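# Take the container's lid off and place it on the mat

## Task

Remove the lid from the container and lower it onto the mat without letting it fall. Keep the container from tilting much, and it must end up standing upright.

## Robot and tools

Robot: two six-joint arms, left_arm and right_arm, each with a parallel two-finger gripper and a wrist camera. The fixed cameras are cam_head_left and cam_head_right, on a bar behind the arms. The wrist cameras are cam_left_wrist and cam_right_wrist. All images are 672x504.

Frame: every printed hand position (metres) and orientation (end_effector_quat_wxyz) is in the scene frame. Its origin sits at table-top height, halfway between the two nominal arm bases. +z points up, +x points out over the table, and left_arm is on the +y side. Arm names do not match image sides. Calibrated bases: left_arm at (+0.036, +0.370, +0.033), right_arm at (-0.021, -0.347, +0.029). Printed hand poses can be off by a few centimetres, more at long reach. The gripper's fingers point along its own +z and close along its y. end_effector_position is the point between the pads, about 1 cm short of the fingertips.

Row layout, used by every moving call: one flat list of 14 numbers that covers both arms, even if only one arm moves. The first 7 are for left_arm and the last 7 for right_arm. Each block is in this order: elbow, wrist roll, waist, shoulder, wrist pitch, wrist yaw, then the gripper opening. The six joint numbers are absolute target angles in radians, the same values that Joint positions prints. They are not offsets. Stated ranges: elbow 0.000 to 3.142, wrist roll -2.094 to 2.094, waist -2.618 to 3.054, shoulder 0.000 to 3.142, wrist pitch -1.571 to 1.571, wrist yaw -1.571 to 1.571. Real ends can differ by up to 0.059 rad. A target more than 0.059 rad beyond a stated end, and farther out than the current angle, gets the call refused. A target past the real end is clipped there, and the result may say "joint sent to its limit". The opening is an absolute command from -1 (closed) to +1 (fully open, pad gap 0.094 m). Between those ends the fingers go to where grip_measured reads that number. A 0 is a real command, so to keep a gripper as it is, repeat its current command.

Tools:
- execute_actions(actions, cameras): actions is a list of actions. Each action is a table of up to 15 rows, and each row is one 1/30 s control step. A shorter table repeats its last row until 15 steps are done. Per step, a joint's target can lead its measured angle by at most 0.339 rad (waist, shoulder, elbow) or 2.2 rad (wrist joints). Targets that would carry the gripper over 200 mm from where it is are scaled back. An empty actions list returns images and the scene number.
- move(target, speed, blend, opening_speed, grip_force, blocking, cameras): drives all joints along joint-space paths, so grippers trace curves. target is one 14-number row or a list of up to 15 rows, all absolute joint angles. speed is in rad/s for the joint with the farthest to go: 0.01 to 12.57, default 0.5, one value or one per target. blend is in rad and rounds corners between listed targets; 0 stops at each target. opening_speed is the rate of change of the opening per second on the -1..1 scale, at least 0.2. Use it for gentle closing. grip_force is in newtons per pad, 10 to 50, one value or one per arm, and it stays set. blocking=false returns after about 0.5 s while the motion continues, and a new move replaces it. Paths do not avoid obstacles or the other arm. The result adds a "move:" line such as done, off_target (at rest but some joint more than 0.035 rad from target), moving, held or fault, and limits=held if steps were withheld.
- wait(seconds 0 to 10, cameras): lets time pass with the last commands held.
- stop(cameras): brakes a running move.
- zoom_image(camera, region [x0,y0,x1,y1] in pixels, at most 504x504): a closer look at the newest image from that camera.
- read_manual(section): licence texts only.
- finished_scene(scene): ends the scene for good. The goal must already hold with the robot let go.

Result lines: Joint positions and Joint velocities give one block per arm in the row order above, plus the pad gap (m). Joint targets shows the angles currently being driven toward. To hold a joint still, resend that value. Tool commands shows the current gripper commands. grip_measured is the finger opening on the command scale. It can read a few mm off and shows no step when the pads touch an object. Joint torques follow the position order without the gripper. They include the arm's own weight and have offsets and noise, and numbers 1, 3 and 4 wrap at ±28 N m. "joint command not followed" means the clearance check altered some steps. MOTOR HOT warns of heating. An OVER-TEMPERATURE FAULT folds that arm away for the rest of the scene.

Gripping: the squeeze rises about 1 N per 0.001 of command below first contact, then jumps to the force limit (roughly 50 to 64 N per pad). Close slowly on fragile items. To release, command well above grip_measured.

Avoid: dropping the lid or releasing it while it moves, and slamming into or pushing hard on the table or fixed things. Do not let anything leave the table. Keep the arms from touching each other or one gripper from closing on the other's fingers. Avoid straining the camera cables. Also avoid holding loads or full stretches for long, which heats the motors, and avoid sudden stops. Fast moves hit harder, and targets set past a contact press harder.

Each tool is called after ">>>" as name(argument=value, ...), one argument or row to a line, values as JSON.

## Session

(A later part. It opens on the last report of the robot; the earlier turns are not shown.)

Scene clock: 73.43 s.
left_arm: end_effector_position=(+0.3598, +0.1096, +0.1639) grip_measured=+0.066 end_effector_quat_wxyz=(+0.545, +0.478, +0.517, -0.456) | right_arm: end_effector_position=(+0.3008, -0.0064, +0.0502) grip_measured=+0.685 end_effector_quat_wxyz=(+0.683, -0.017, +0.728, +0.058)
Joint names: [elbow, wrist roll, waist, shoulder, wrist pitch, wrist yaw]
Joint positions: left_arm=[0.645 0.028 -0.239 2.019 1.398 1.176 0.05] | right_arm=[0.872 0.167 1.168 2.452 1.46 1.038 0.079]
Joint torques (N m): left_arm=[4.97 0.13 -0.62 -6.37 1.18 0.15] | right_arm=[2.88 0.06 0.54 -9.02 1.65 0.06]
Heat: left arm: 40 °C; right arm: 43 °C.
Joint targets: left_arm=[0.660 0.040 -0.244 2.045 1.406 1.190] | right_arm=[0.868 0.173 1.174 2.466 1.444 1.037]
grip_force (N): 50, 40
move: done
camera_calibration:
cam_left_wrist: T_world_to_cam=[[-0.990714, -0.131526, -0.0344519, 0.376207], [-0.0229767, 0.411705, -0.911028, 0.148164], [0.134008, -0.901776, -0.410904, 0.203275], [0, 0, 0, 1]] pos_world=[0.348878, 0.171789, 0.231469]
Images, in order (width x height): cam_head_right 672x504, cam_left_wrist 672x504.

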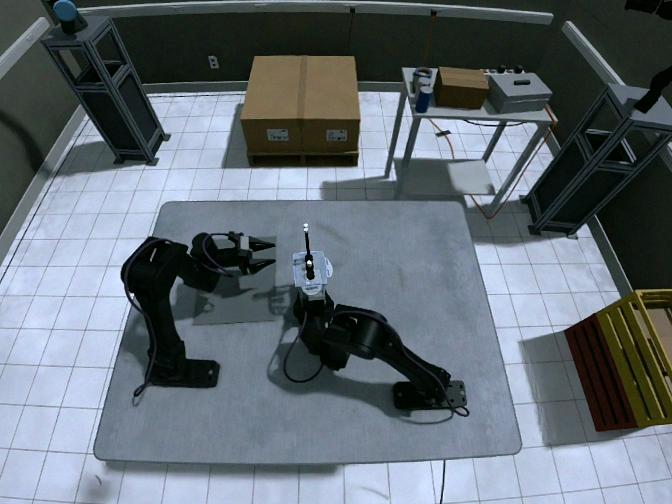

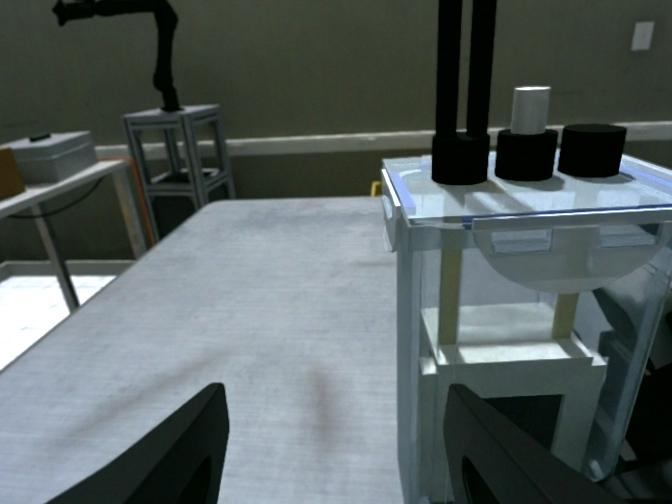

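>>> move(
  target=[
    [0.652, -0.02, -0.261, 2.062, 1.41, 1.158, 0.064, 0.868, 0.173, 1.174, 2.466, 1.444, 1.037, 0.3],
  ],
  speed=0.3,
  cameras=["cam_left_wrist"],
)

>>> zoom_image(
  camera="cam_left_wrist",
  region=[330, 180, 530, 380],
)

Scene clock: 75.20 s.
left_arm: end_effector_position=(+0.3595, +0.1056, +0.1582) grip_measured=+0.066 end_effector_quat_wxyz=(+0.531, +0.464, +0.532, -0.468) | right_arm: end_effector_position=(+0.3008, -0.0064, +0.0502) grip_measured=+0.685 end_effector_quat_wxyz=(+0.683, -0.017, +0.728, +0.058)
Joint names: [elbow, wrist roll, waist, shoulder, wrist pitch, wrist yaw]
Joint positions: left_arm=[0.645 -0.012 -0.253 2.035 1.398 1.159 0.05] | right_arm=[0.872 0.167 1.168 2.452 1.46 1.038 0.079]
Joint torques (N m): left_arm=[4.31 -0.12 -0.69 -5.94 1.26 -0.06] | right_arm=[2.91 0.07 0.55 -9.05 1.66 0.06]
Heat: left arm: 40 °C; right arm: 42 °C.
Joint targets: left_arm=[0.652 -0.020 -0.261 2.062 1.410 1.158] | right_arm=[0.868 0.173 1.174 2.466 1.444 1.037]
grip_force (N): 50, 40
move: done
camera_calibration:
cam_left_wrist: T_world_to_cam=[[-0.990681, -0.134718, 0.0200387, 0.366826], [-0.0742082, 0.410525, -0.908825, 0.162848], [0.114209, -0.901843, -0.416696, 0.205491], [0, 0, 0, 1]] pos_world=[0.352023, 0.167886, 0.226277]
Images, in order (width x height): cam_left_wrist 672x504.

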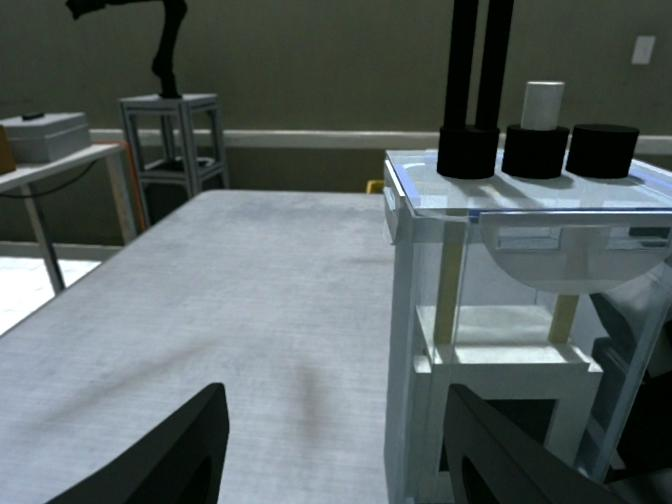

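Scaled by 2.520 from the camera's 672x504 image, which has a finer 960x720 frame.

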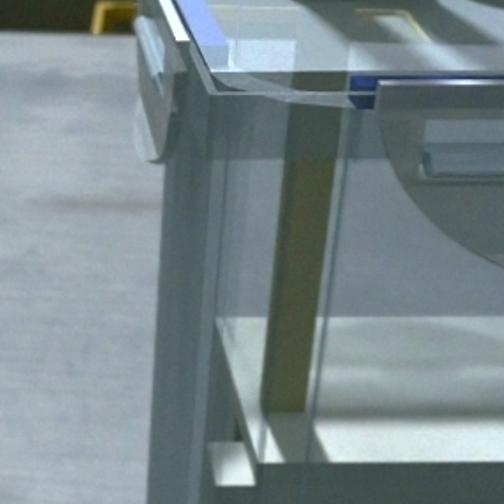

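>>> move(
  target=[
    [0.723, -0.02, -0.375, 2.107, 1.378, 1.026, 0.064, 0.868, 0.173, 1.174, 2.466, 1.444, 1.037, 0.3],
  ],
  speed=0.2,
  cameras=["cam_left_wrist"],
)

>>> zoom_image(
  camera="cam_left_wrist",
  region=[350, 180, 600, 430],
)

Scene clock: 77.17 s.
left_arm: end_effector_position=(+0.3633, +0.0661, +0.1552) grip_measured=+0.066 end_effector_quat_wxyz=(+0.535, +0.460, +0.535, -0.465) | right_arm: end_effector_position=(+0.3008, -0.0064, +0.0502) grip_measured=+0.685 end_effector_quat_wxyz=(+0.683, -0.017, +0.728, +0.058)
Joint names: [elbow, wrist roll, waist, shoulder, wrist pitch, wrist yaw]
Joint positions: left_arm=[0.707 -0.013 -0.369 2.078 1.381 1.027 0.05] | right_arm=[0.872 0.167 1.168 2.452 1.46 1.038 0.079]
Joint torques (N m): left_arm=[5.09 -0.03 -0.61 -6.64 1.21 -0.04] | right_arm=[2.88 0.06 0.53 -9.03 1.66 0.06]
Heat: left arm: 39 °C; right arm: 42 °C.
Joint targets: left_arm=[0.723 -0.020 -0.375 2.107 1.378 1.026] | right_arm=[0.868 0.173 1.174 2.466 1.444 1.037]
grip_force (N): 50, 40
move: done
camera_calibration:
cam_left_wrist: T_world_to_cam=[[-0.988635, -0.14901, 0.0199419, 0.365599], [-0.0798459, 0.408038, -0.909466, 0.178841], [0.127383, -0.900722, -0.415299, 0.163064], [0, 0, 0, 1]] pos_world=[0.354952, 0.128379, 0.223079]
Images, in order (width x height): cam_left_wrist 672x504.

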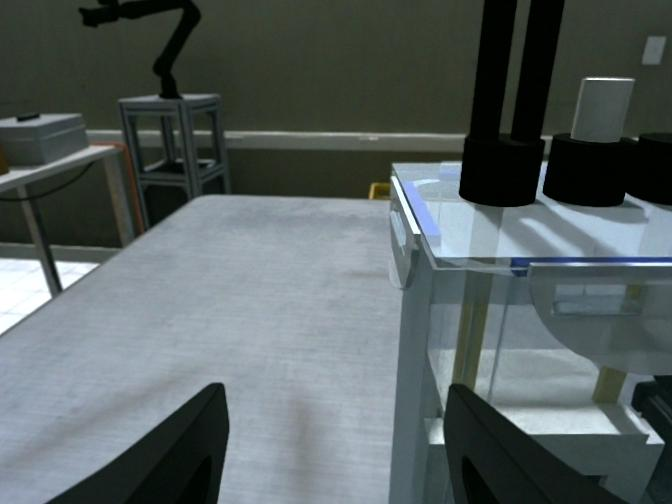

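Scaled by 2.016 from the camera's 672x504 image, which has a finer 960x720 frame.

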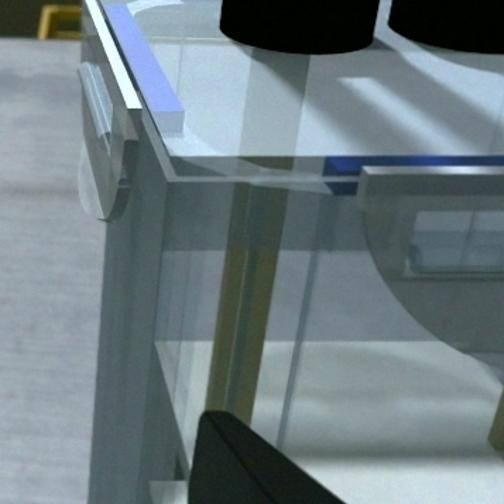

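>>> move(
  target=[
    [0.771, -0.02, -0.407, 2.116, 1.328, 1.0, 0.064, 0.868, 0.173, 1.174, 2.466, 1.444, 1.037, 0.3],
  ],
  speed=0.15,
  cameras=["cam_left_wrist"],
)

>>> zoom_image(
  camera="cam_left_wrist",
  region=[370, 230, 520, 430],
)

Scene clock: 79.27 s.
left_arm: end_effector_position=(+0.3685, +0.0528, +0.1582) grip_measured=+0.066 end_effector_quat_wxyz=(+0.534, +0.461, +0.534, -0.466) | right_arm: end_effector_position=(+0.3008, -0.0064, +0.0502) grip_measured=+0.685 end_effector_quat_wxyz=(+0.683, -0.017, +0.728, +0.058)
Joint names: [elbow, wrist roll, waist, shoulder, wrist pitch, wrist yaw]
Joint positions: left_arm=[0.754 -0.013 -0.399 2.087 1.341 1.002 0.05] | right_arm=[0.872 0.167 1.168 2.452 1.46 1.038 0.079]
Joint torques (N m): left_arm=[5.3 -0.07 -1.01 -6.93 1.16 0.01] | right_arm=[2.91 0.07 0.54 -9.07 1.65 0.05]
Heat: left arm: 39 °C; right arm: 42 °C.
Joint targets: left_arm=[0.771 -0.020 -0.407 2.116 1.328 1.000] | right_arm=[0.868 0.173 1.174 2.466 1.444 1.037]
grip_force (N): 50, 40
move: done
camera_calibration:
cam_left_wrist: T_world_to_cam=[[-0.989106, -0.145645, 0.0213886, 0.368537], [-0.0798294, 0.408618, -0.909208, 0.187402], [0.123681, -0.90101, -0.415793, 0.15314], [0, 0, 0, 1]] pos_world=[0.360541, 0.115081, 0.226179]
Images, in order (width x height): cam_left_wrist 672x504.

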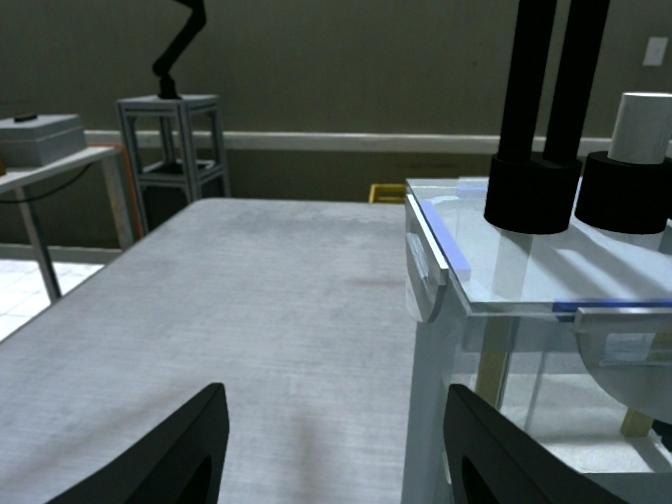

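Scaled by 2.520 from the camera's 672x504 image, which has a finer 960x720 frame.

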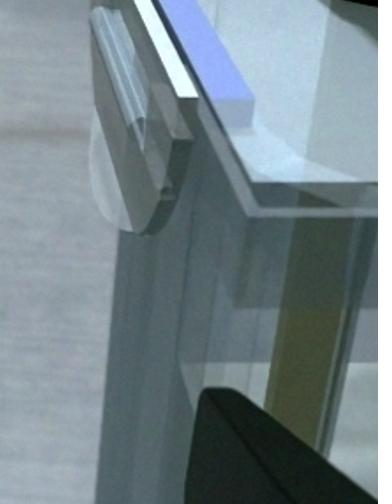

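>>> move(
  target=[
    [0.771, -0.02, -0.407, 2.116, 1.328, 1.0, 0.149, 0.868, 0.173, 1.174, 2.466, 1.444, 1.037, 0.3],
    [0.798, -0.02, -0.433, 2.129, 1.314, 0.974, 0.149, 0.868, 0.173, 1.174, 2.466, 1.444, 1.037, 0.3],
  ],
  speed=0.08,
  cameras=["cam_left_wrist"],
)

>>> zoom_image(
  camera="cam_left_wrist",
  region=[370, 230, 520, 430],
)

Scene clock: 81.13 s.
left_arm: end_effector_position=(+0.3702, +0.0422, +0.1583) grip_measured=+0.147 end_effector_quat_wxyz=(+0.534, +0.461, +0.534, -0.466) | right_arm: end_effector_position=(+0.3008, -0.0064, +0.0502) grip_measured=+0.685 end_effector_quat_wxyz=(+0.683, -0.017, +0.728, +0.058)
Joint names: [elbow, wrist roll, waist, shoulder, wrist pitch, wrist yaw]
Joint positions: left_arm=[0.781 -0.013 -0.425 2.099 1.327 0.976 0.054] | right_arm=[0.872 0.167 1.168 2.452 1.46 1.038 0.079]
Joint torques (N m): left_arm=[5.41 -0.05 -0.75 -6.95 1.15 -0.07] | right_arm=[2.85 0.06 0.51 -9.06 1.65 0.06]
Heat: left arm: 39 °C; right arm: 42 °C.
Joint targets: left_arm=[0.798 -0.020 -0.433 2.129 1.314 0.974] | right_arm=[0.868 0.173 1.174 2.466 1.444 1.037]
grip_force (N): 50, 40
move: done
camera_calibration:
cam_left_wrist: T_world_to_cam=[[-0.989175, -0.145199, 0.0212022, 0.36861], [-0.0794238, 0.408289, -0.909391, 0.19175], [0.123386, -0.901231, -0.415402, 0.143523], [0, 0, 0, 1]] pos_world=[0.362141, 0.104579, 0.22618]
Images, in order (width x height): cam_left_wrist 672x504.

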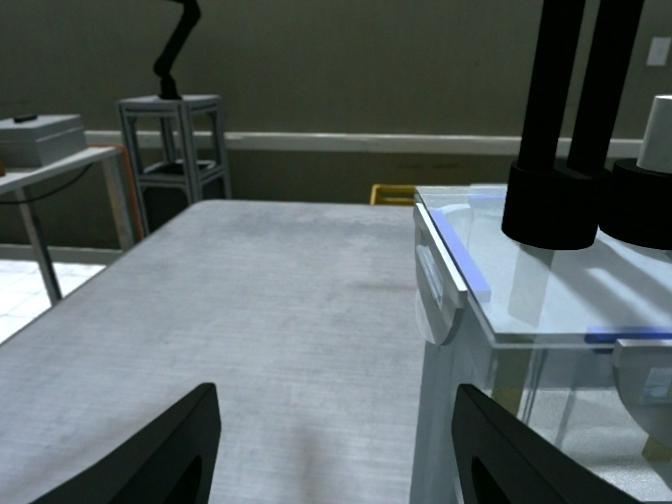

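Scaled by 2.520 from the camera's 672x504 image, which has a finer 960x720 frame.

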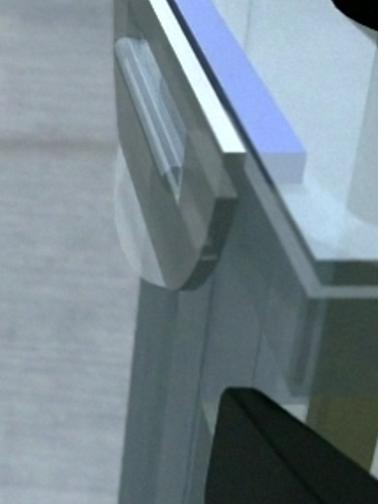

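>>> move(
  target=[
    [0.798, -0.02, -0.433, 2.129, 1.314, 0.974, 0.25, 0.868, 0.173, 1.174, 2.466, 1.444, 1.037, 0.3],
    [0.812, -0.02, -0.446, 2.135, 1.307, 0.961, 0.25, 0.868, 0.173, 1.174, 2.466, 1.444, 1.037, 0.3],
  ],
  speed=0.06,
  opening_speed=0.3,
  cameras=["cam_left_wrist"],
)

>>> zoom_image(
  camera="cam_left_wrist",
  region=[370, 230, 520, 430],
)

Scene clock: 82.83 s.
left_arm: end_effector_position=(+0.3715, +0.0371, +0.1586) grip_measured=+0.248 end_effector_quat_wxyz=(+0.535, +0.461, +0.534, -0.466) | right_arm: end_effector_position=(+0.3008, -0.0064, +0.0502) grip_measured=+0.685 end_effector_quat_wxyz=(+0.683, -0.017, +0.728, +0.058)
Joint names: [elbow, wrist roll, waist, shoulder, wrist pitch, wrist yaw]
Joint positions: left_arm=[0.795 -0.013 -0.437 2.106 1.32 0.963 0.059] | right_arm=[0.872 0.167 1.168 2.452 1.46 1.038 0.079]
Joint torques (N m): left_arm=[5.38 -0.11 -1.05 -7.2 1.2 -0.01] | right_arm=[2.91 0.06 0.53 -9.03 1.65 0.07]
Heat: left arm: 39 °C; right arm: 42 °C.
Joint targets: left_arm=[0.812 -0.020 -0.446 2.135 1.307 0.961] | right_arm=[0.868 0.173 1.174 2.466 1.444 1.037]
grip_force (N): 50, 40
move: done
camera_calibration:
cam_left_wrist: T_world_to_cam=[[-0.989019, -0.146339, 0.0206483, 0.36922], [-0.0793404, 0.407872, -0.909585, 0.194388], [0.124686, -0.901235, -0.415004, 0.138291], [0, 0, 0, 1]] pos_world=[0.363345, 0.0993783, 0.22658]
Images, in order (width x height): cam_left_wrist 672x504.

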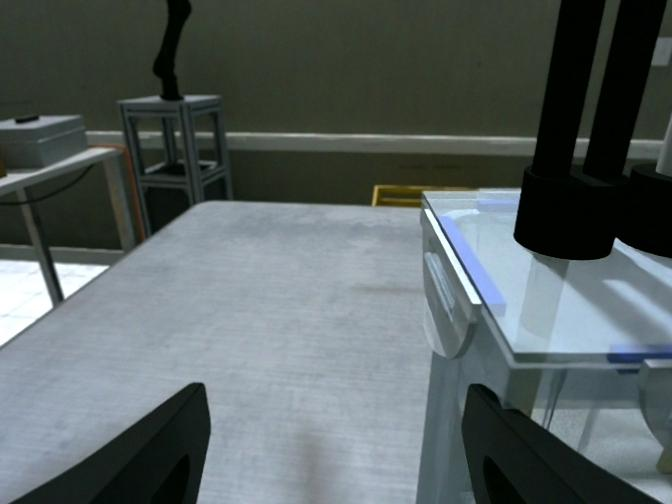

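Scaled by 2.520 from the camera's 672x504 image, which has a finer 960x720 frame.

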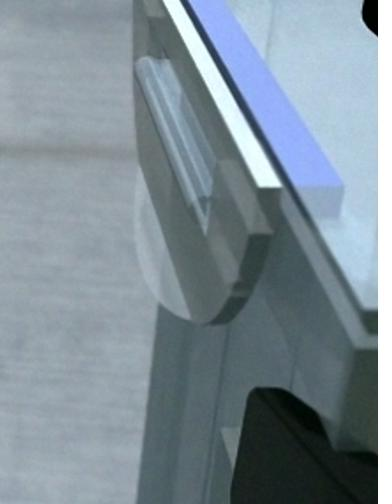

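>>> move(
  target=[
    [0.812, -0.02, -0.446, 2.135, 1.307, 0.961, 0.34, 0.868, 0.173, 1.174, 2.466, 1.444, 1.037, 0.3],
  ],
  speed=0.06,
  opening_speed=0.3,
  cameras=["cam_left_wrist"],
)

>>> zoom_image(
  camera="cam_left_wrist",
  region=[410, 270, 530, 430],
)

Scene clock: 83.70 s.
left_arm: end_effector_position=(+0.3732, +0.0373, +0.1586) grip_measured=+0.338 end_effector_quat_wxyz=(+0.537, +0.458, +0.536, -0.463) | right_arm: end_effector_position=(+0.3008, -0.0064, +0.0502) grip_measured=+0.685 end_effector_quat_wxyz=(+0.683, -0.017, +0.728, +0.058)
Joint names: [elbow, wrist roll, waist, shoulder, wrist pitch, wrist yaw]
Joint positions: left_arm=[0.795 -0.013 -0.437 2.106 1.32 0.953 0.063] | right_arm=[0.872 0.167 1.168 2.452 1.46 1.038 0.079]
Joint torques (N m): left_arm=[5.39 -0.07 -0.95 -7.38 1.15 0.09] | right_arm=[2.88 0.06 0.55 -9.03 1.65 0.06]
Heat: left arm: 39 °C; right arm: 42 °C.
Joint targets: left_arm=[0.812 -0.020 -0.446 2.135 1.307 0.961] | right_arm=[0.868 0.173 1.174 2.466 1.444 1.037]
grip_force (N): 50, 40
move: done
camera_calibration:
cam_left_wrist: T_world_to_cam=[[-0.987576, -0.155775, 0.0206994, 0.370658], [-0.0832642, 0.407003, -0.909624, 0.195914], [0.133272, -0.900046, -0.414916, 0.135076], [0, 0, 0, 1]] pos_world=[0.364363, 0.0995766, 0.226581]
Images, in order (width x height): cam_left_wrist 672x504.

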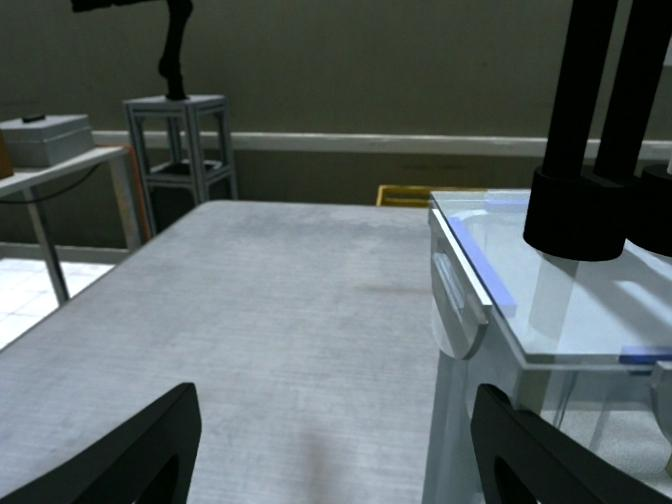

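Scaled by 3.150 from the camera's 672x504 image, which has a finer 960x720 frame.

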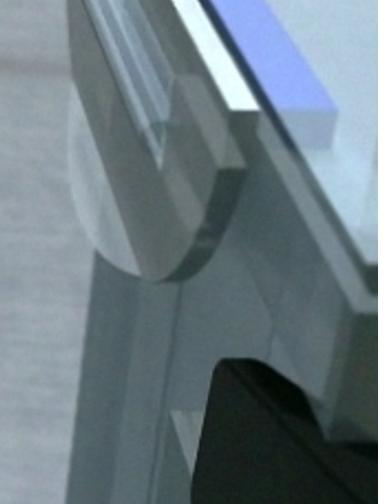

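>>> move(
  target=[
    [0.812, -0.02, -0.446, 2.147, 1.319, 0.961, 0.36, 0.868, 0.173, 1.174, 2.466, 1.444, 1.037, 0.3],
    [0.836, -0.02, -0.47, 2.156, 1.295, 0.94, 0.36, 0.868, 0.173, 1.174, 2.466, 1.444, 1.037, 0.3],
  ],
  speed=0.05,
  cameras=["cam_left_wrist"],
)

>>> zoom_image(
  camera="cam_left_wrist",
  region=[410, 270, 530, 430],
)

Scene clock: 87.07 s.
left_arm: end_effector_position=(+0.3763, +0.0292, +0.1557) grip_measured=+0.358 end_effector_quat_wxyz=(+0.537, +0.456, +0.539, -0.462) | right_arm: end_effector_position=(+0.3008, -0.0064, +0.0502) grip_measured=+0.685 end_effector_quat_wxyz=(+0.683, -0.017, +0.728, +0.058)
Joint names: [elbow, wrist roll, waist, shoulder, wrist pitch, wrist yaw]
Joint positions: left_arm=[0.82 -0.013 -0.455 2.125 1.31 0.929 0.064] | right_arm=[0.872 0.167 1.168 2.452 1.46 1.038 0.079]
Joint torques (N m): left_arm=[5.33 -0.09 -1.35 -7.53 1.09 0.11] | right_arm=[2.88 0.06 0.54 -9.03 1.65 0.05]
Heat: left arm: 39 °C; right arm: 42 °C.
Joint targets: left_arm=[0.836 -0.020 -0.470 2.156 1.295 0.940] | right_arm=[0.868 0.173 1.174 2.466 1.444 1.037]
grip_force (N): 50, 40
move: done
camera_calibration:
cam_left_wrist: T_world_to_cam=[[-0.986494, -0.161908, 0.0247978, 0.371729], [-0.089861, 0.40839, -0.908374, 0.199015], [0.136946, -0.898334, -0.417423, 0.125089], [0, 0, 0, 1]] pos_world=[0.367462, 0.0912819, 0.223777]
Images, in order (width x height): cam_left_wrist 672x504.

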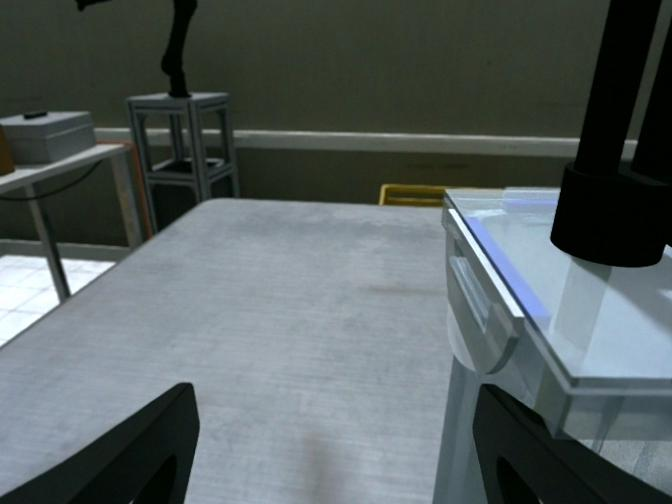

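Scaled by 3.150 from the camera's 672x504 image, which has a finer 960x720 frame.

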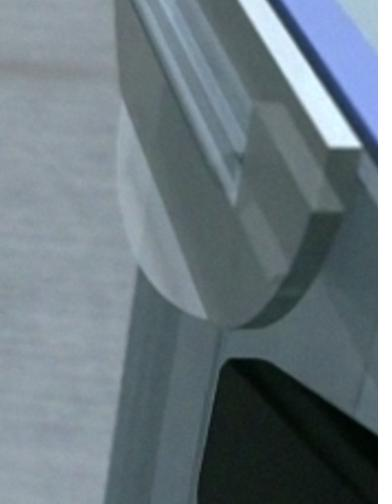

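>>> move(
  target=[
    [0.775, -0.02, -0.41, 2.13, 1.338, 0.995, 0.15, 0.868, 0.173, 1.174, 2.466, 1.444, 1.037, 0.3],
  ],
  speed=0.1,
  cameras=["cam_left_wrist","cam_head_left","cam_head_right"],
)

>>> zoom_image(
  camera="cam_head_right",
  region=[270, 220, 350, 320],
)

>>> zoom_image(
  camera="cam_head_left",
  region=[270, 220, 350, 320],
)

>>> zoom_image(
  camera="cam_left_wrist",
  region=[370, 200, 570, 450],
)

Scene clock: 88.80 s.
left_arm: end_effector_position=(+0.3726, +0.0447, +0.1483) grip_measured=+0.152 end_effector_quat_wxyz=(+0.527, +0.458, +0.542, -0.467) | right_arm: end_effector_position=(+0.3008, -0.0064, +0.0502) grip_measured=+0.685 end_effector_quat_wxyz=(+0.683, -0.017, +0.728, +0.058)
Joint names: [elbow, wrist roll, waist, shoulder, wrist pitch, wrist yaw]
Joint positions: left_arm=[0.783 -0.013 -0.416 2.125 1.329 0.981 0.054] | right_arm=[0.872 0.167 1.168 2.452 1.46 1.038 0.079]
Joint torques (N m): left_arm=[3.51 -0.06 0.55 -8.92 1.37 0.12] | right_arm=[2.91 0.06 0.54 -9.02 1.64 0.06]
Heat: left arm: 39 °C; right arm: 42 °C.
Joint targets: left_arm=[0.775 -0.020 -0.410 2.130 1.338 0.995] | right_arm=[0.868 0.173 1.174 2.466 1.444 1.037]
grip_force (N): 50, 40
move: done
camera_calibration:
cam_left_wrist: T_world_to_cam=[[-0.98808, -0.14887, 0.0391826, 0.368656], [-0.0986068, 0.416614, -0.90372, 0.187846], [0.118213, -0.896811, -0.426327, 0.144606], [0, 0, 0, 1]] pos_world=[0.36569, 0.106307, 0.216965]
Images, in order (width x height): cam_head_left 672x504, cam_head_right 672x504, cam_left_wrist 672x504.

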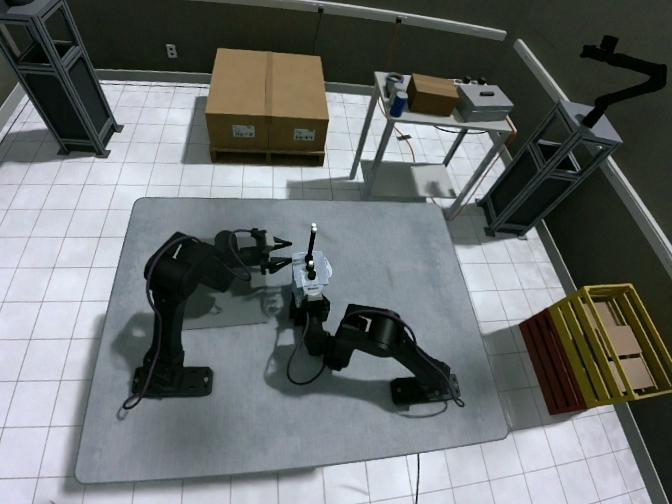

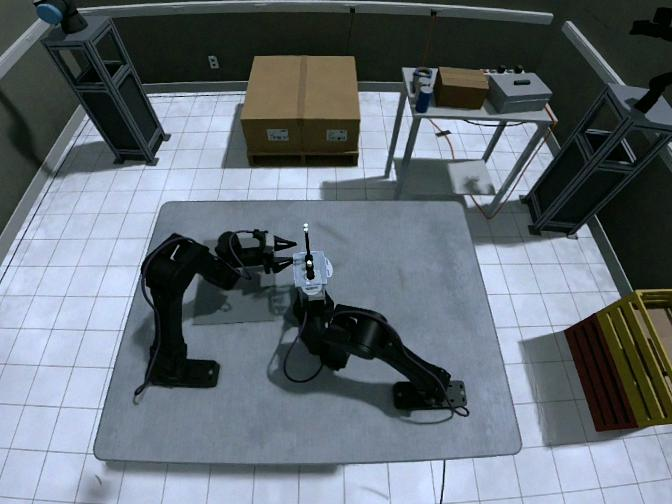

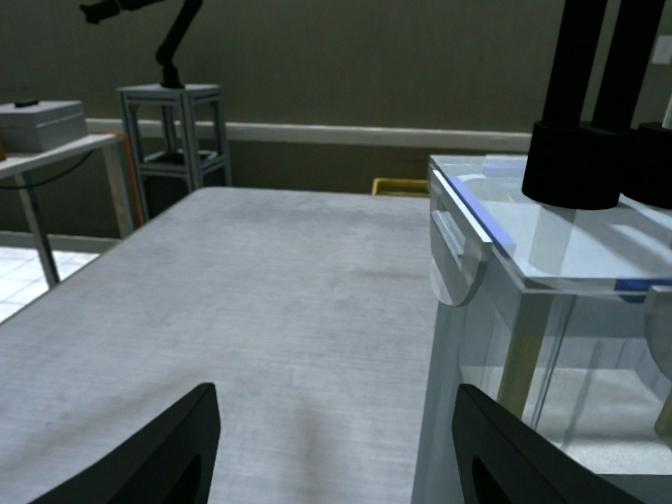

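Scaled by 5.040 from the camera's 672x504 image, which has a finer 960x720 frame.

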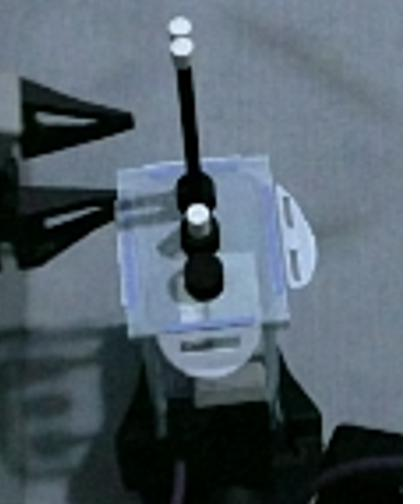

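Scaled by 5.040 from the camera's 672x504 image, which has a finer 960x720 frame.

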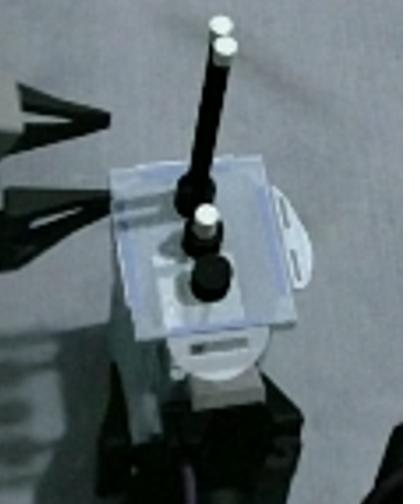

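Scaled by 2.016 from the camera's 672x504 image, which has a finer 960x720 frame.

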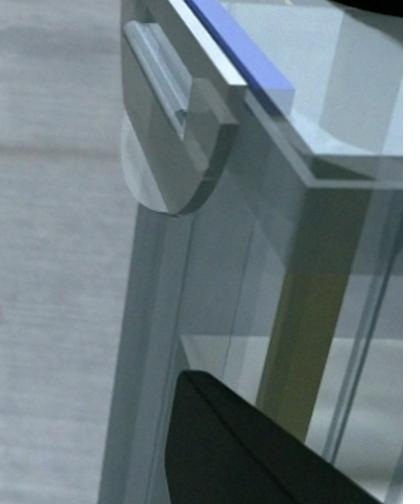

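>>> move(
  target=[
    [0.66, 0.0, -0.261, 2.062, 1.41, 1.158, 0.152, 0.868, 0.173, 1.174, 2.466, 1.444, 1.037, 0.3],
    [0.922, 0.785, -0.303, 2.155, 1.222, 1.324, 0.152, 0.868, 0.173, 1.174, 2.466, 1.444, 1.037, 0.3],
  ],
  speed=0.5,
  blend=0.05,
  cameras=["cam_left_wrist","cam_head_left","cam_head_right"],
)

>>> zoom_image(
  camera="cam_head_right",
  region=[250, 200, 350, 300],
)

>>> zoom_image(
  camera="cam_head_left",
  region=[250, 200, 350, 300],
)

Scene clock: 94.90 s.
left_arm: end_effector_position=(+0.3761, +0.0738, +0.1696) grip_measured=+0.152 end_effector_quat_wxyz=(+0.649, +0.661, +0.243, -0.286) | right_arm: end_effector_position=(+0.3008, -0.0064, +0.0502) grip_measured=+0.685 end_effector_quat_wxyz=(+0.683, -0.017, +0.728, +0.058)
Joint names: [elbow, wrist roll, waist, shoulder, wrist pitch, wrist yaw]
Joint positions: left_arm=[0.905 0.779 -0.294 2.123 1.245 1.31 0.054] | right_arm=[0.872 0.167 1.168 2.452 1.46 1.038 0.079]
Joint torques (N m): left_arm=[5.75 0.08 -1.09 -7.49 0.88 0.11] | right_arm=[2.91 0.07 0.51 -9.05 1.65 0.05]
Heat: left arm: 39 °C; right arm: 42 °C.
Joint targets: left_arm=[0.922 0.785 -0.303 2.155 1.222 1.324] | right_arm=[0.868 0.173 1.174 2.466 1.444 1.037]
grip_force (N): 50, 40
move: done
camera_calibration:
cam_left_wrist: T_world_to_cam=[[-0.704373, 0.0343088, -0.709, 0.382207], [0.666598, 0.375227, -0.64409, -0.133465], [0.243938, -0.926298, -0.28717, 0.110596], [0, 0, 0, 1]] pos_world=[0.331206, 0.139411, 0.216781]
Images, in order (width x height): cam_head_left 672x504, cam_head_right 672x504, cam_left_wrist 672x504.

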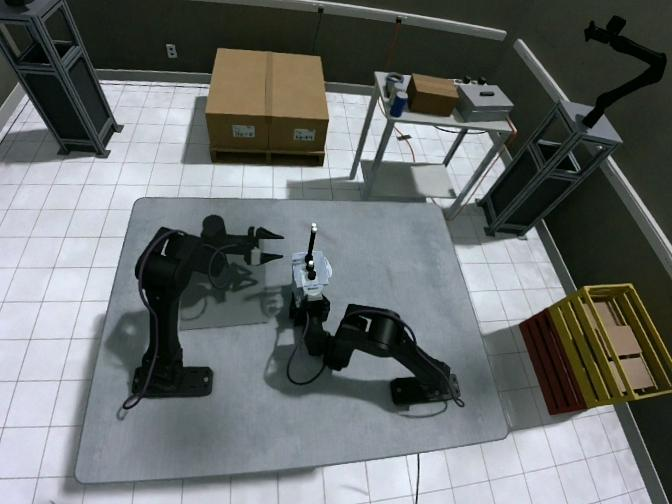

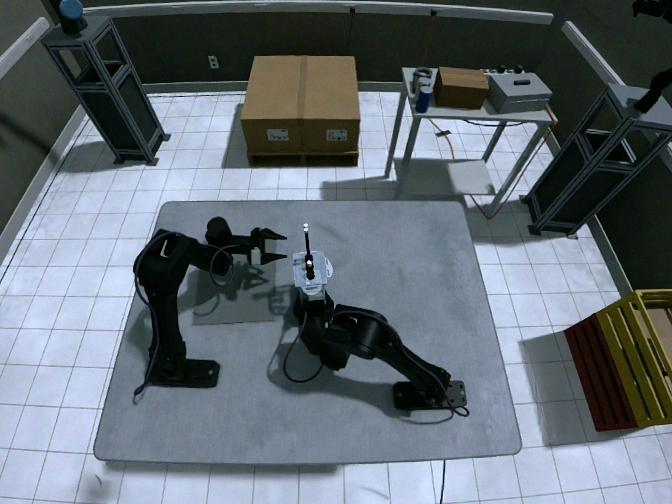

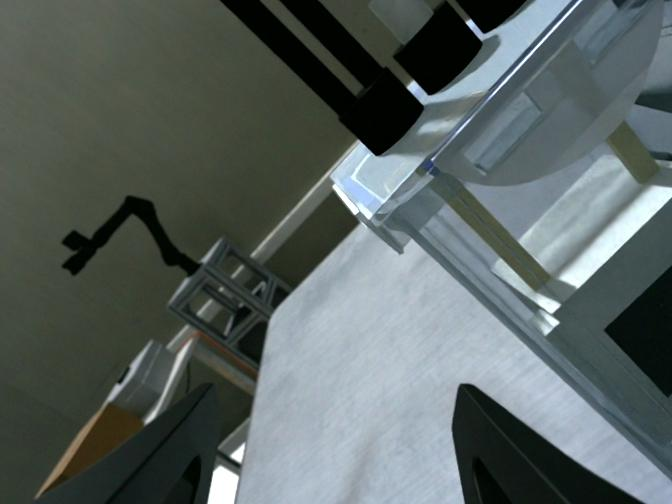

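Scaled by 5.040 from the camera's 672x504 image, which has a finer 960x720 frame.

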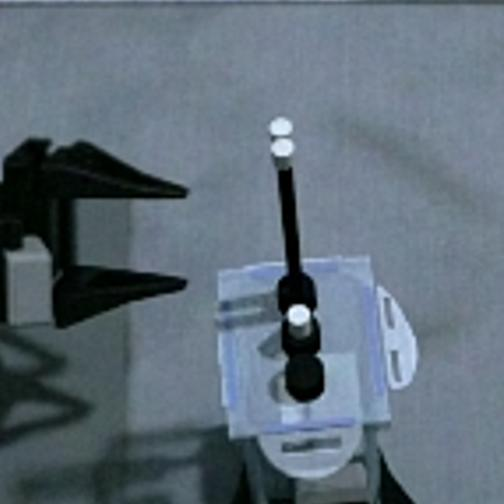

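Scaled by 5.040 from the camera's 672x504 image, which has a finer 960x720 frame.

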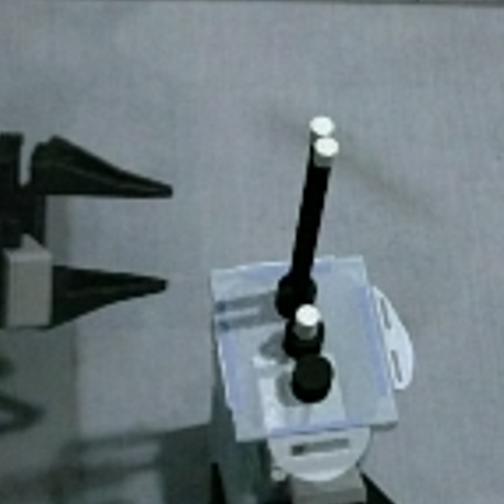

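>>> zoom_image(
  camera="cam_left_wrist",
  region=[310, 130, 470, 290],
)

Scaled by 3.150 from the camera's 672x504 image, which has a finer 960x720 frame.

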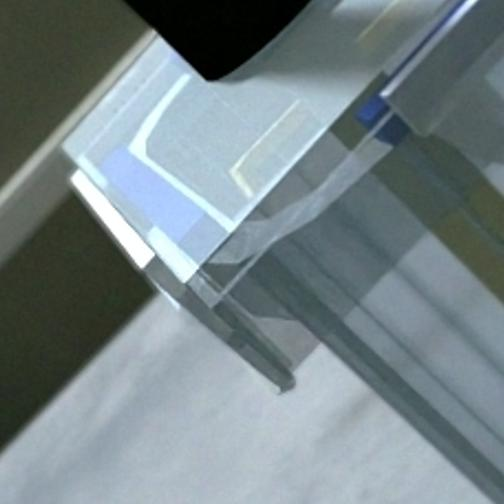

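>>> move(
  target=[
    [0.971, 0.785, -0.392, 2.185, 1.205, 1.23, 0.152, 0.868, 0.173, 1.174, 2.466, 1.444, 1.037, 0.3],
    [1.008, 0.785, -0.442, 2.205, 1.19, 1.176, 0.152, 0.868, 0.173, 1.174, 2.466, 1.444, 1.037, 0.3],
  ],
  speed=0.12,
  blend=0.05,
  cameras=["cam_left_wrist"],
)

>>> zoom_image(
  camera="cam_left_wrist",
  region=[290, 200, 530, 440],
)

Scene clock: 97.63 s.
left_arm: end_effector_position=(+0.3717, +0.0178, +0.1690) grip_measured=+0.152 end_effector_quat_wxyz=(+0.651, +0.661, +0.239, -0.287) | right_arm: end_effector_position=(+0.3008, -0.0064, +0.0502) grip_measured=+0.685 end_effector_quat_wxyz=(+0.683, -0.017, +0.728, +0.058)
Joint names: [elbow, wrist roll, waist, shoulder, wrist pitch, wrist yaw]
Joint positions: left_arm=[0.99 0.78 -0.434 2.172 1.213 1.176 0.054] | right_arm=[0.872 0.167 1.168 2.452 1.46 1.038 0.079]
Joint torques (N m): left_arm=[5.9 0.04 -0.76 -7.94 1 -0.03] | right_arm=[2.88 0.06 0.55 -9.01 1.65 0.06]
Heat: left arm: 38 °C; right arm: 42 °C.
Joint targets: left_arm=[1.008 0.785 -0.442 2.205 1.190 1.176] | right_arm=[0.868 0.173 1.174 2.466 1.444 1.037]
grip_force (N): 50, 40
move: done; blend cut to 0.027 rad at target 1
camera_calibration:
cam_left_wrist: T_world_to_cam=[[-0.701364, 0.0351293, -0.711938, 0.380098], [0.67153, 0.367499, -0.643422, -0.111711], [0.239033, -0.92936, -0.281341, 0.0606727], [0, 0, 0, 1]] pos_world=[0.327102, 0.0840879, 0.215799]
Images, in order (width x height): cam_left_wrist 672x504.

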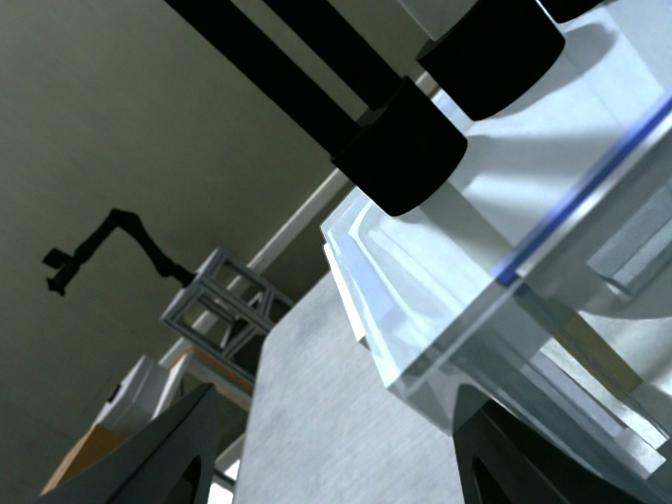

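Scaled by 2.100 from the camera's 672x504 image, which has a finer 960x720 frame.

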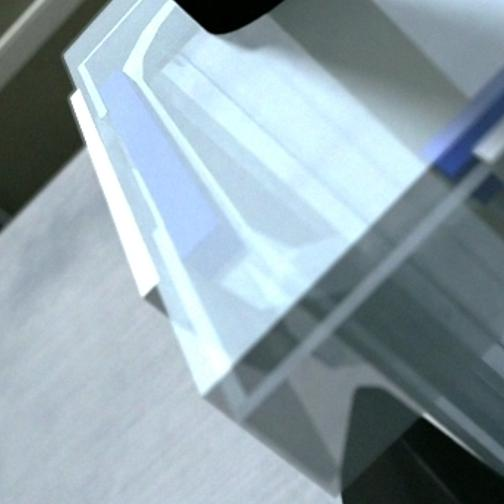

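>>> move(
  target=[
    [1.033, 0.785, -0.475, 2.216, 1.178, 1.142, 0.152, 0.868, 0.173, 1.174, 2.466, 1.444, 1.037, 0.3],
  ],
  speed=0.08,
  cameras=["cam_left_wrist","cam_head_right","cam_head_left"],
)

>>> zoom_image(
  camera="cam_left_wrist",
  region=[290, 200, 530, 440],
)

>>> zoom_image(
  camera="cam_head_right",
  region=[270, 220, 340, 290],
)

>>> zoom_image(
  camera="cam_head_left",
  region=[270, 220, 340, 290],
)

Scene clock: 98.83 s.
left_arm: end_effector_position=(+0.3742, +0.0060, +0.1702) grip_measured=+0.152 end_effector_quat_wxyz=(+0.654, +0.659, +0.243, -0.282) | right_arm: end_effector_position=(+0.3008, -0.0064, +0.0502) grip_measured=+0.685 end_effector_quat_wxyz=(+0.683, -0.017, +0.728, +0.058)
Joint names: [elbow, wrist roll, waist, shoulder, wrist pitch, wrist yaw]
Joint positions: left_arm=[1.015 0.781 -0.461 2.183 1.201 1.135 0.054] | right_arm=[0.872 0.167 1.168 2.452 1.46 1.038 0.079]
Joint torques (N m): left_arm=[6.17 0 -1.35 -8.12 0.97 0.04] | right_arm=[2.88 0.06 0.57 -9.05 1.66 0.06]
Heat: left arm: 38 °C; right arm: 42 °C.
Joint targets: left_arm=[1.033 0.785 -0.475 2.216 1.178 1.142] | right_arm=[0.868 0.173 1.174 2.466 1.444 1.037]
grip_force (N): 50, 40
move: done
camera_calibration:
cam_left_wrist: T_world_to_cam=[[-0.700236, 0.0233633, -0.713529, 0.383004], [0.667567, 0.375667, -0.642829, -0.106952], [0.25303, -0.92646, -0.278652, 0.0436902], [0, 0, 0, 1]] pos_world=[0.328536, 0.0717073, 0.216707]
Images, in order (width x height): cam_head_left 672x504, cam_head_right 672x504, cam_left_wrist 672x504.

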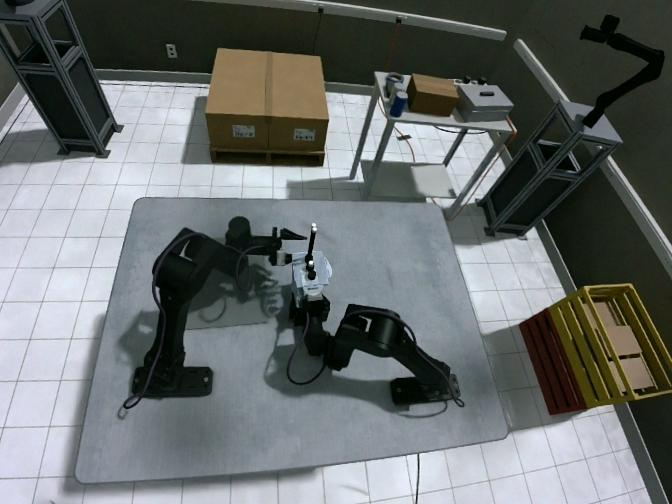

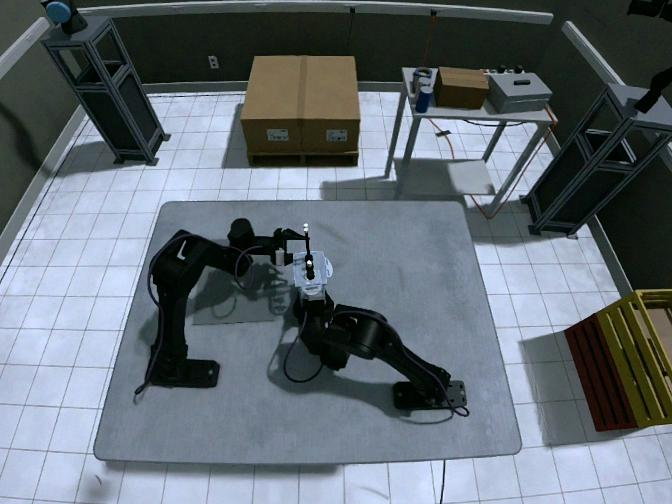

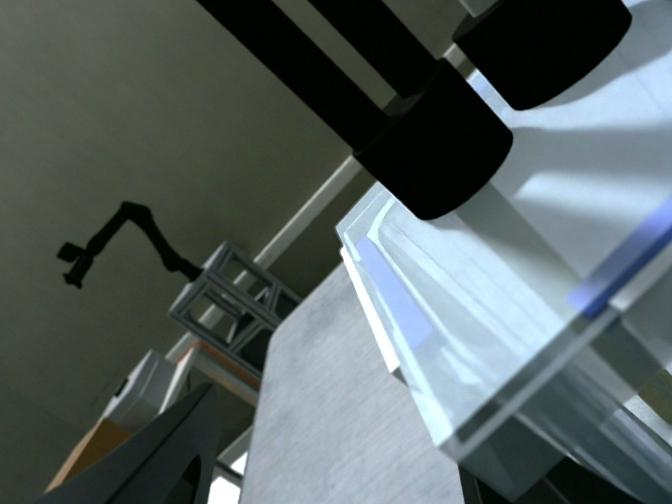

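Scaled by 2.100 from the camera's 672x504 image, which has a finer 960x720 frame.

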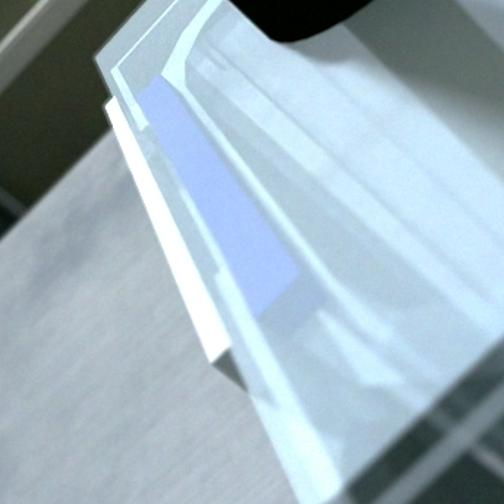

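Scaled by 7.200 from the camera's 672x504 image, which has a finer 960x720 frame.

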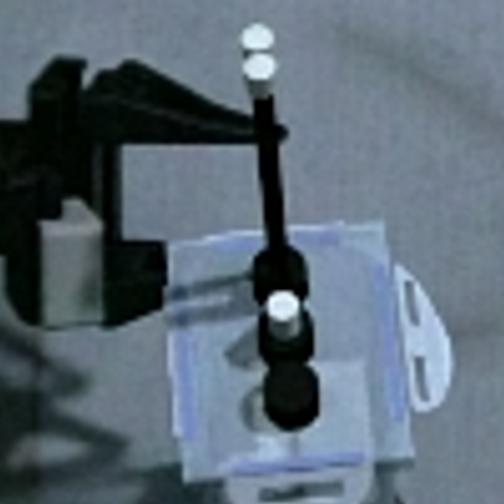

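Scaled by 7.200 from the camera's 672x504 image, which has a finer 960x720 frame.

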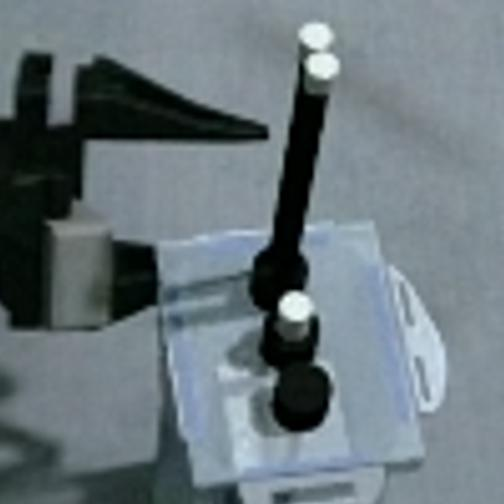

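>>> move(
  target=[
    [1.035, 0.785, -0.475, 2.15, 1.155, 1.142, 0.152, 0.868, 0.173, 1.174, 2.466, 1.444, 1.037, 0.3],
  ],
  speed=0.05,
  cameras=["cam_left_wrist"],
)

>>> zoom_image(
  camera="cam_left_wrist",
  region=[290, 200, 530, 440],
)

Scene clock: 100.70 s.
left_arm: end_effector_position=(+0.3746, +0.0058, +0.1671) grip_measured=+0.152 end_effector_quat_wxyz=(+0.649, +0.659, +0.251, -0.286) | right_arm: end_effector_position=(+0.3008, -0.0064, +0.0502) grip_measured=+0.685 end_effector_quat_wxyz=(+0.683, -0.017, +0.728, +0.058)
Joint names: [elbow, wrist roll, waist, shoulder, wrist pitch, wrist yaw]
Joint positions: left_arm=[1.015 0.781 -0.461 2.183 1.179 1.132 0.054] | right_arm=[0.872 0.167 1.168 2.452 1.46 1.038 0.079]
Joint torques (N m): left_arm=[6.32 0.07 -1.5 -13.31 1.02 0.06] | right_arm=[2.91 0.07 0.54 -9.05 1.64 0.06]
Heat: left arm: 38 °C; right arm: 42 °C.
Joint targets: left_arm=[1.035 0.785 -0.475 2.150 1.155 1.142] | right_arm=[0.868 0.173 1.174 2.466 1.444 1.037]
grip_force (N): 50, 40
move: done
camera_calibration:
cam_left_wrist: T_world_to_cam=[[-0.713653, 0.0287386, -0.69991, 0.383769], [0.654444, 0.383662, -0.651541, -0.102866], [0.249805, -0.923026, -0.29261, 0.0460417], [0, 0, 0, 1]] pos_world=[0.329697, 0.0709344, 0.215055]
Images, in order (width x height): cam_left_wrist 672x504.

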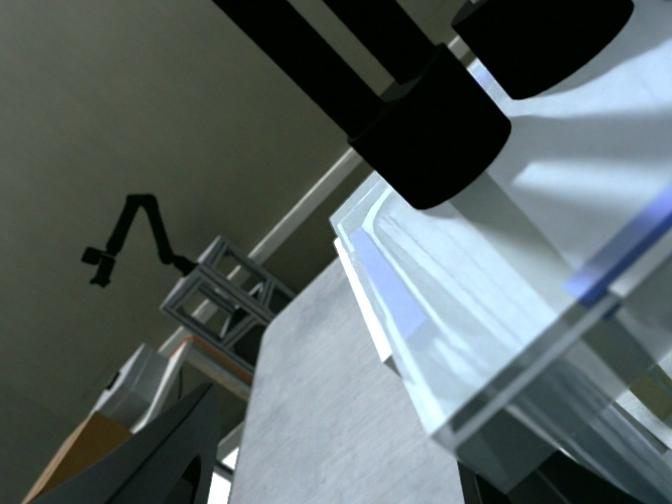

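Scaled by 2.100 from the camera's 672x504 image, which has a finer 960x720 frame.

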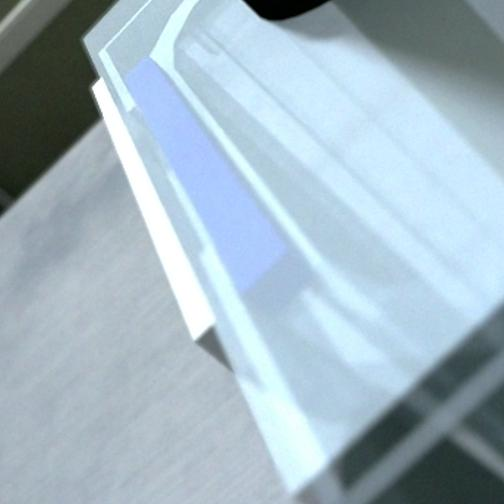

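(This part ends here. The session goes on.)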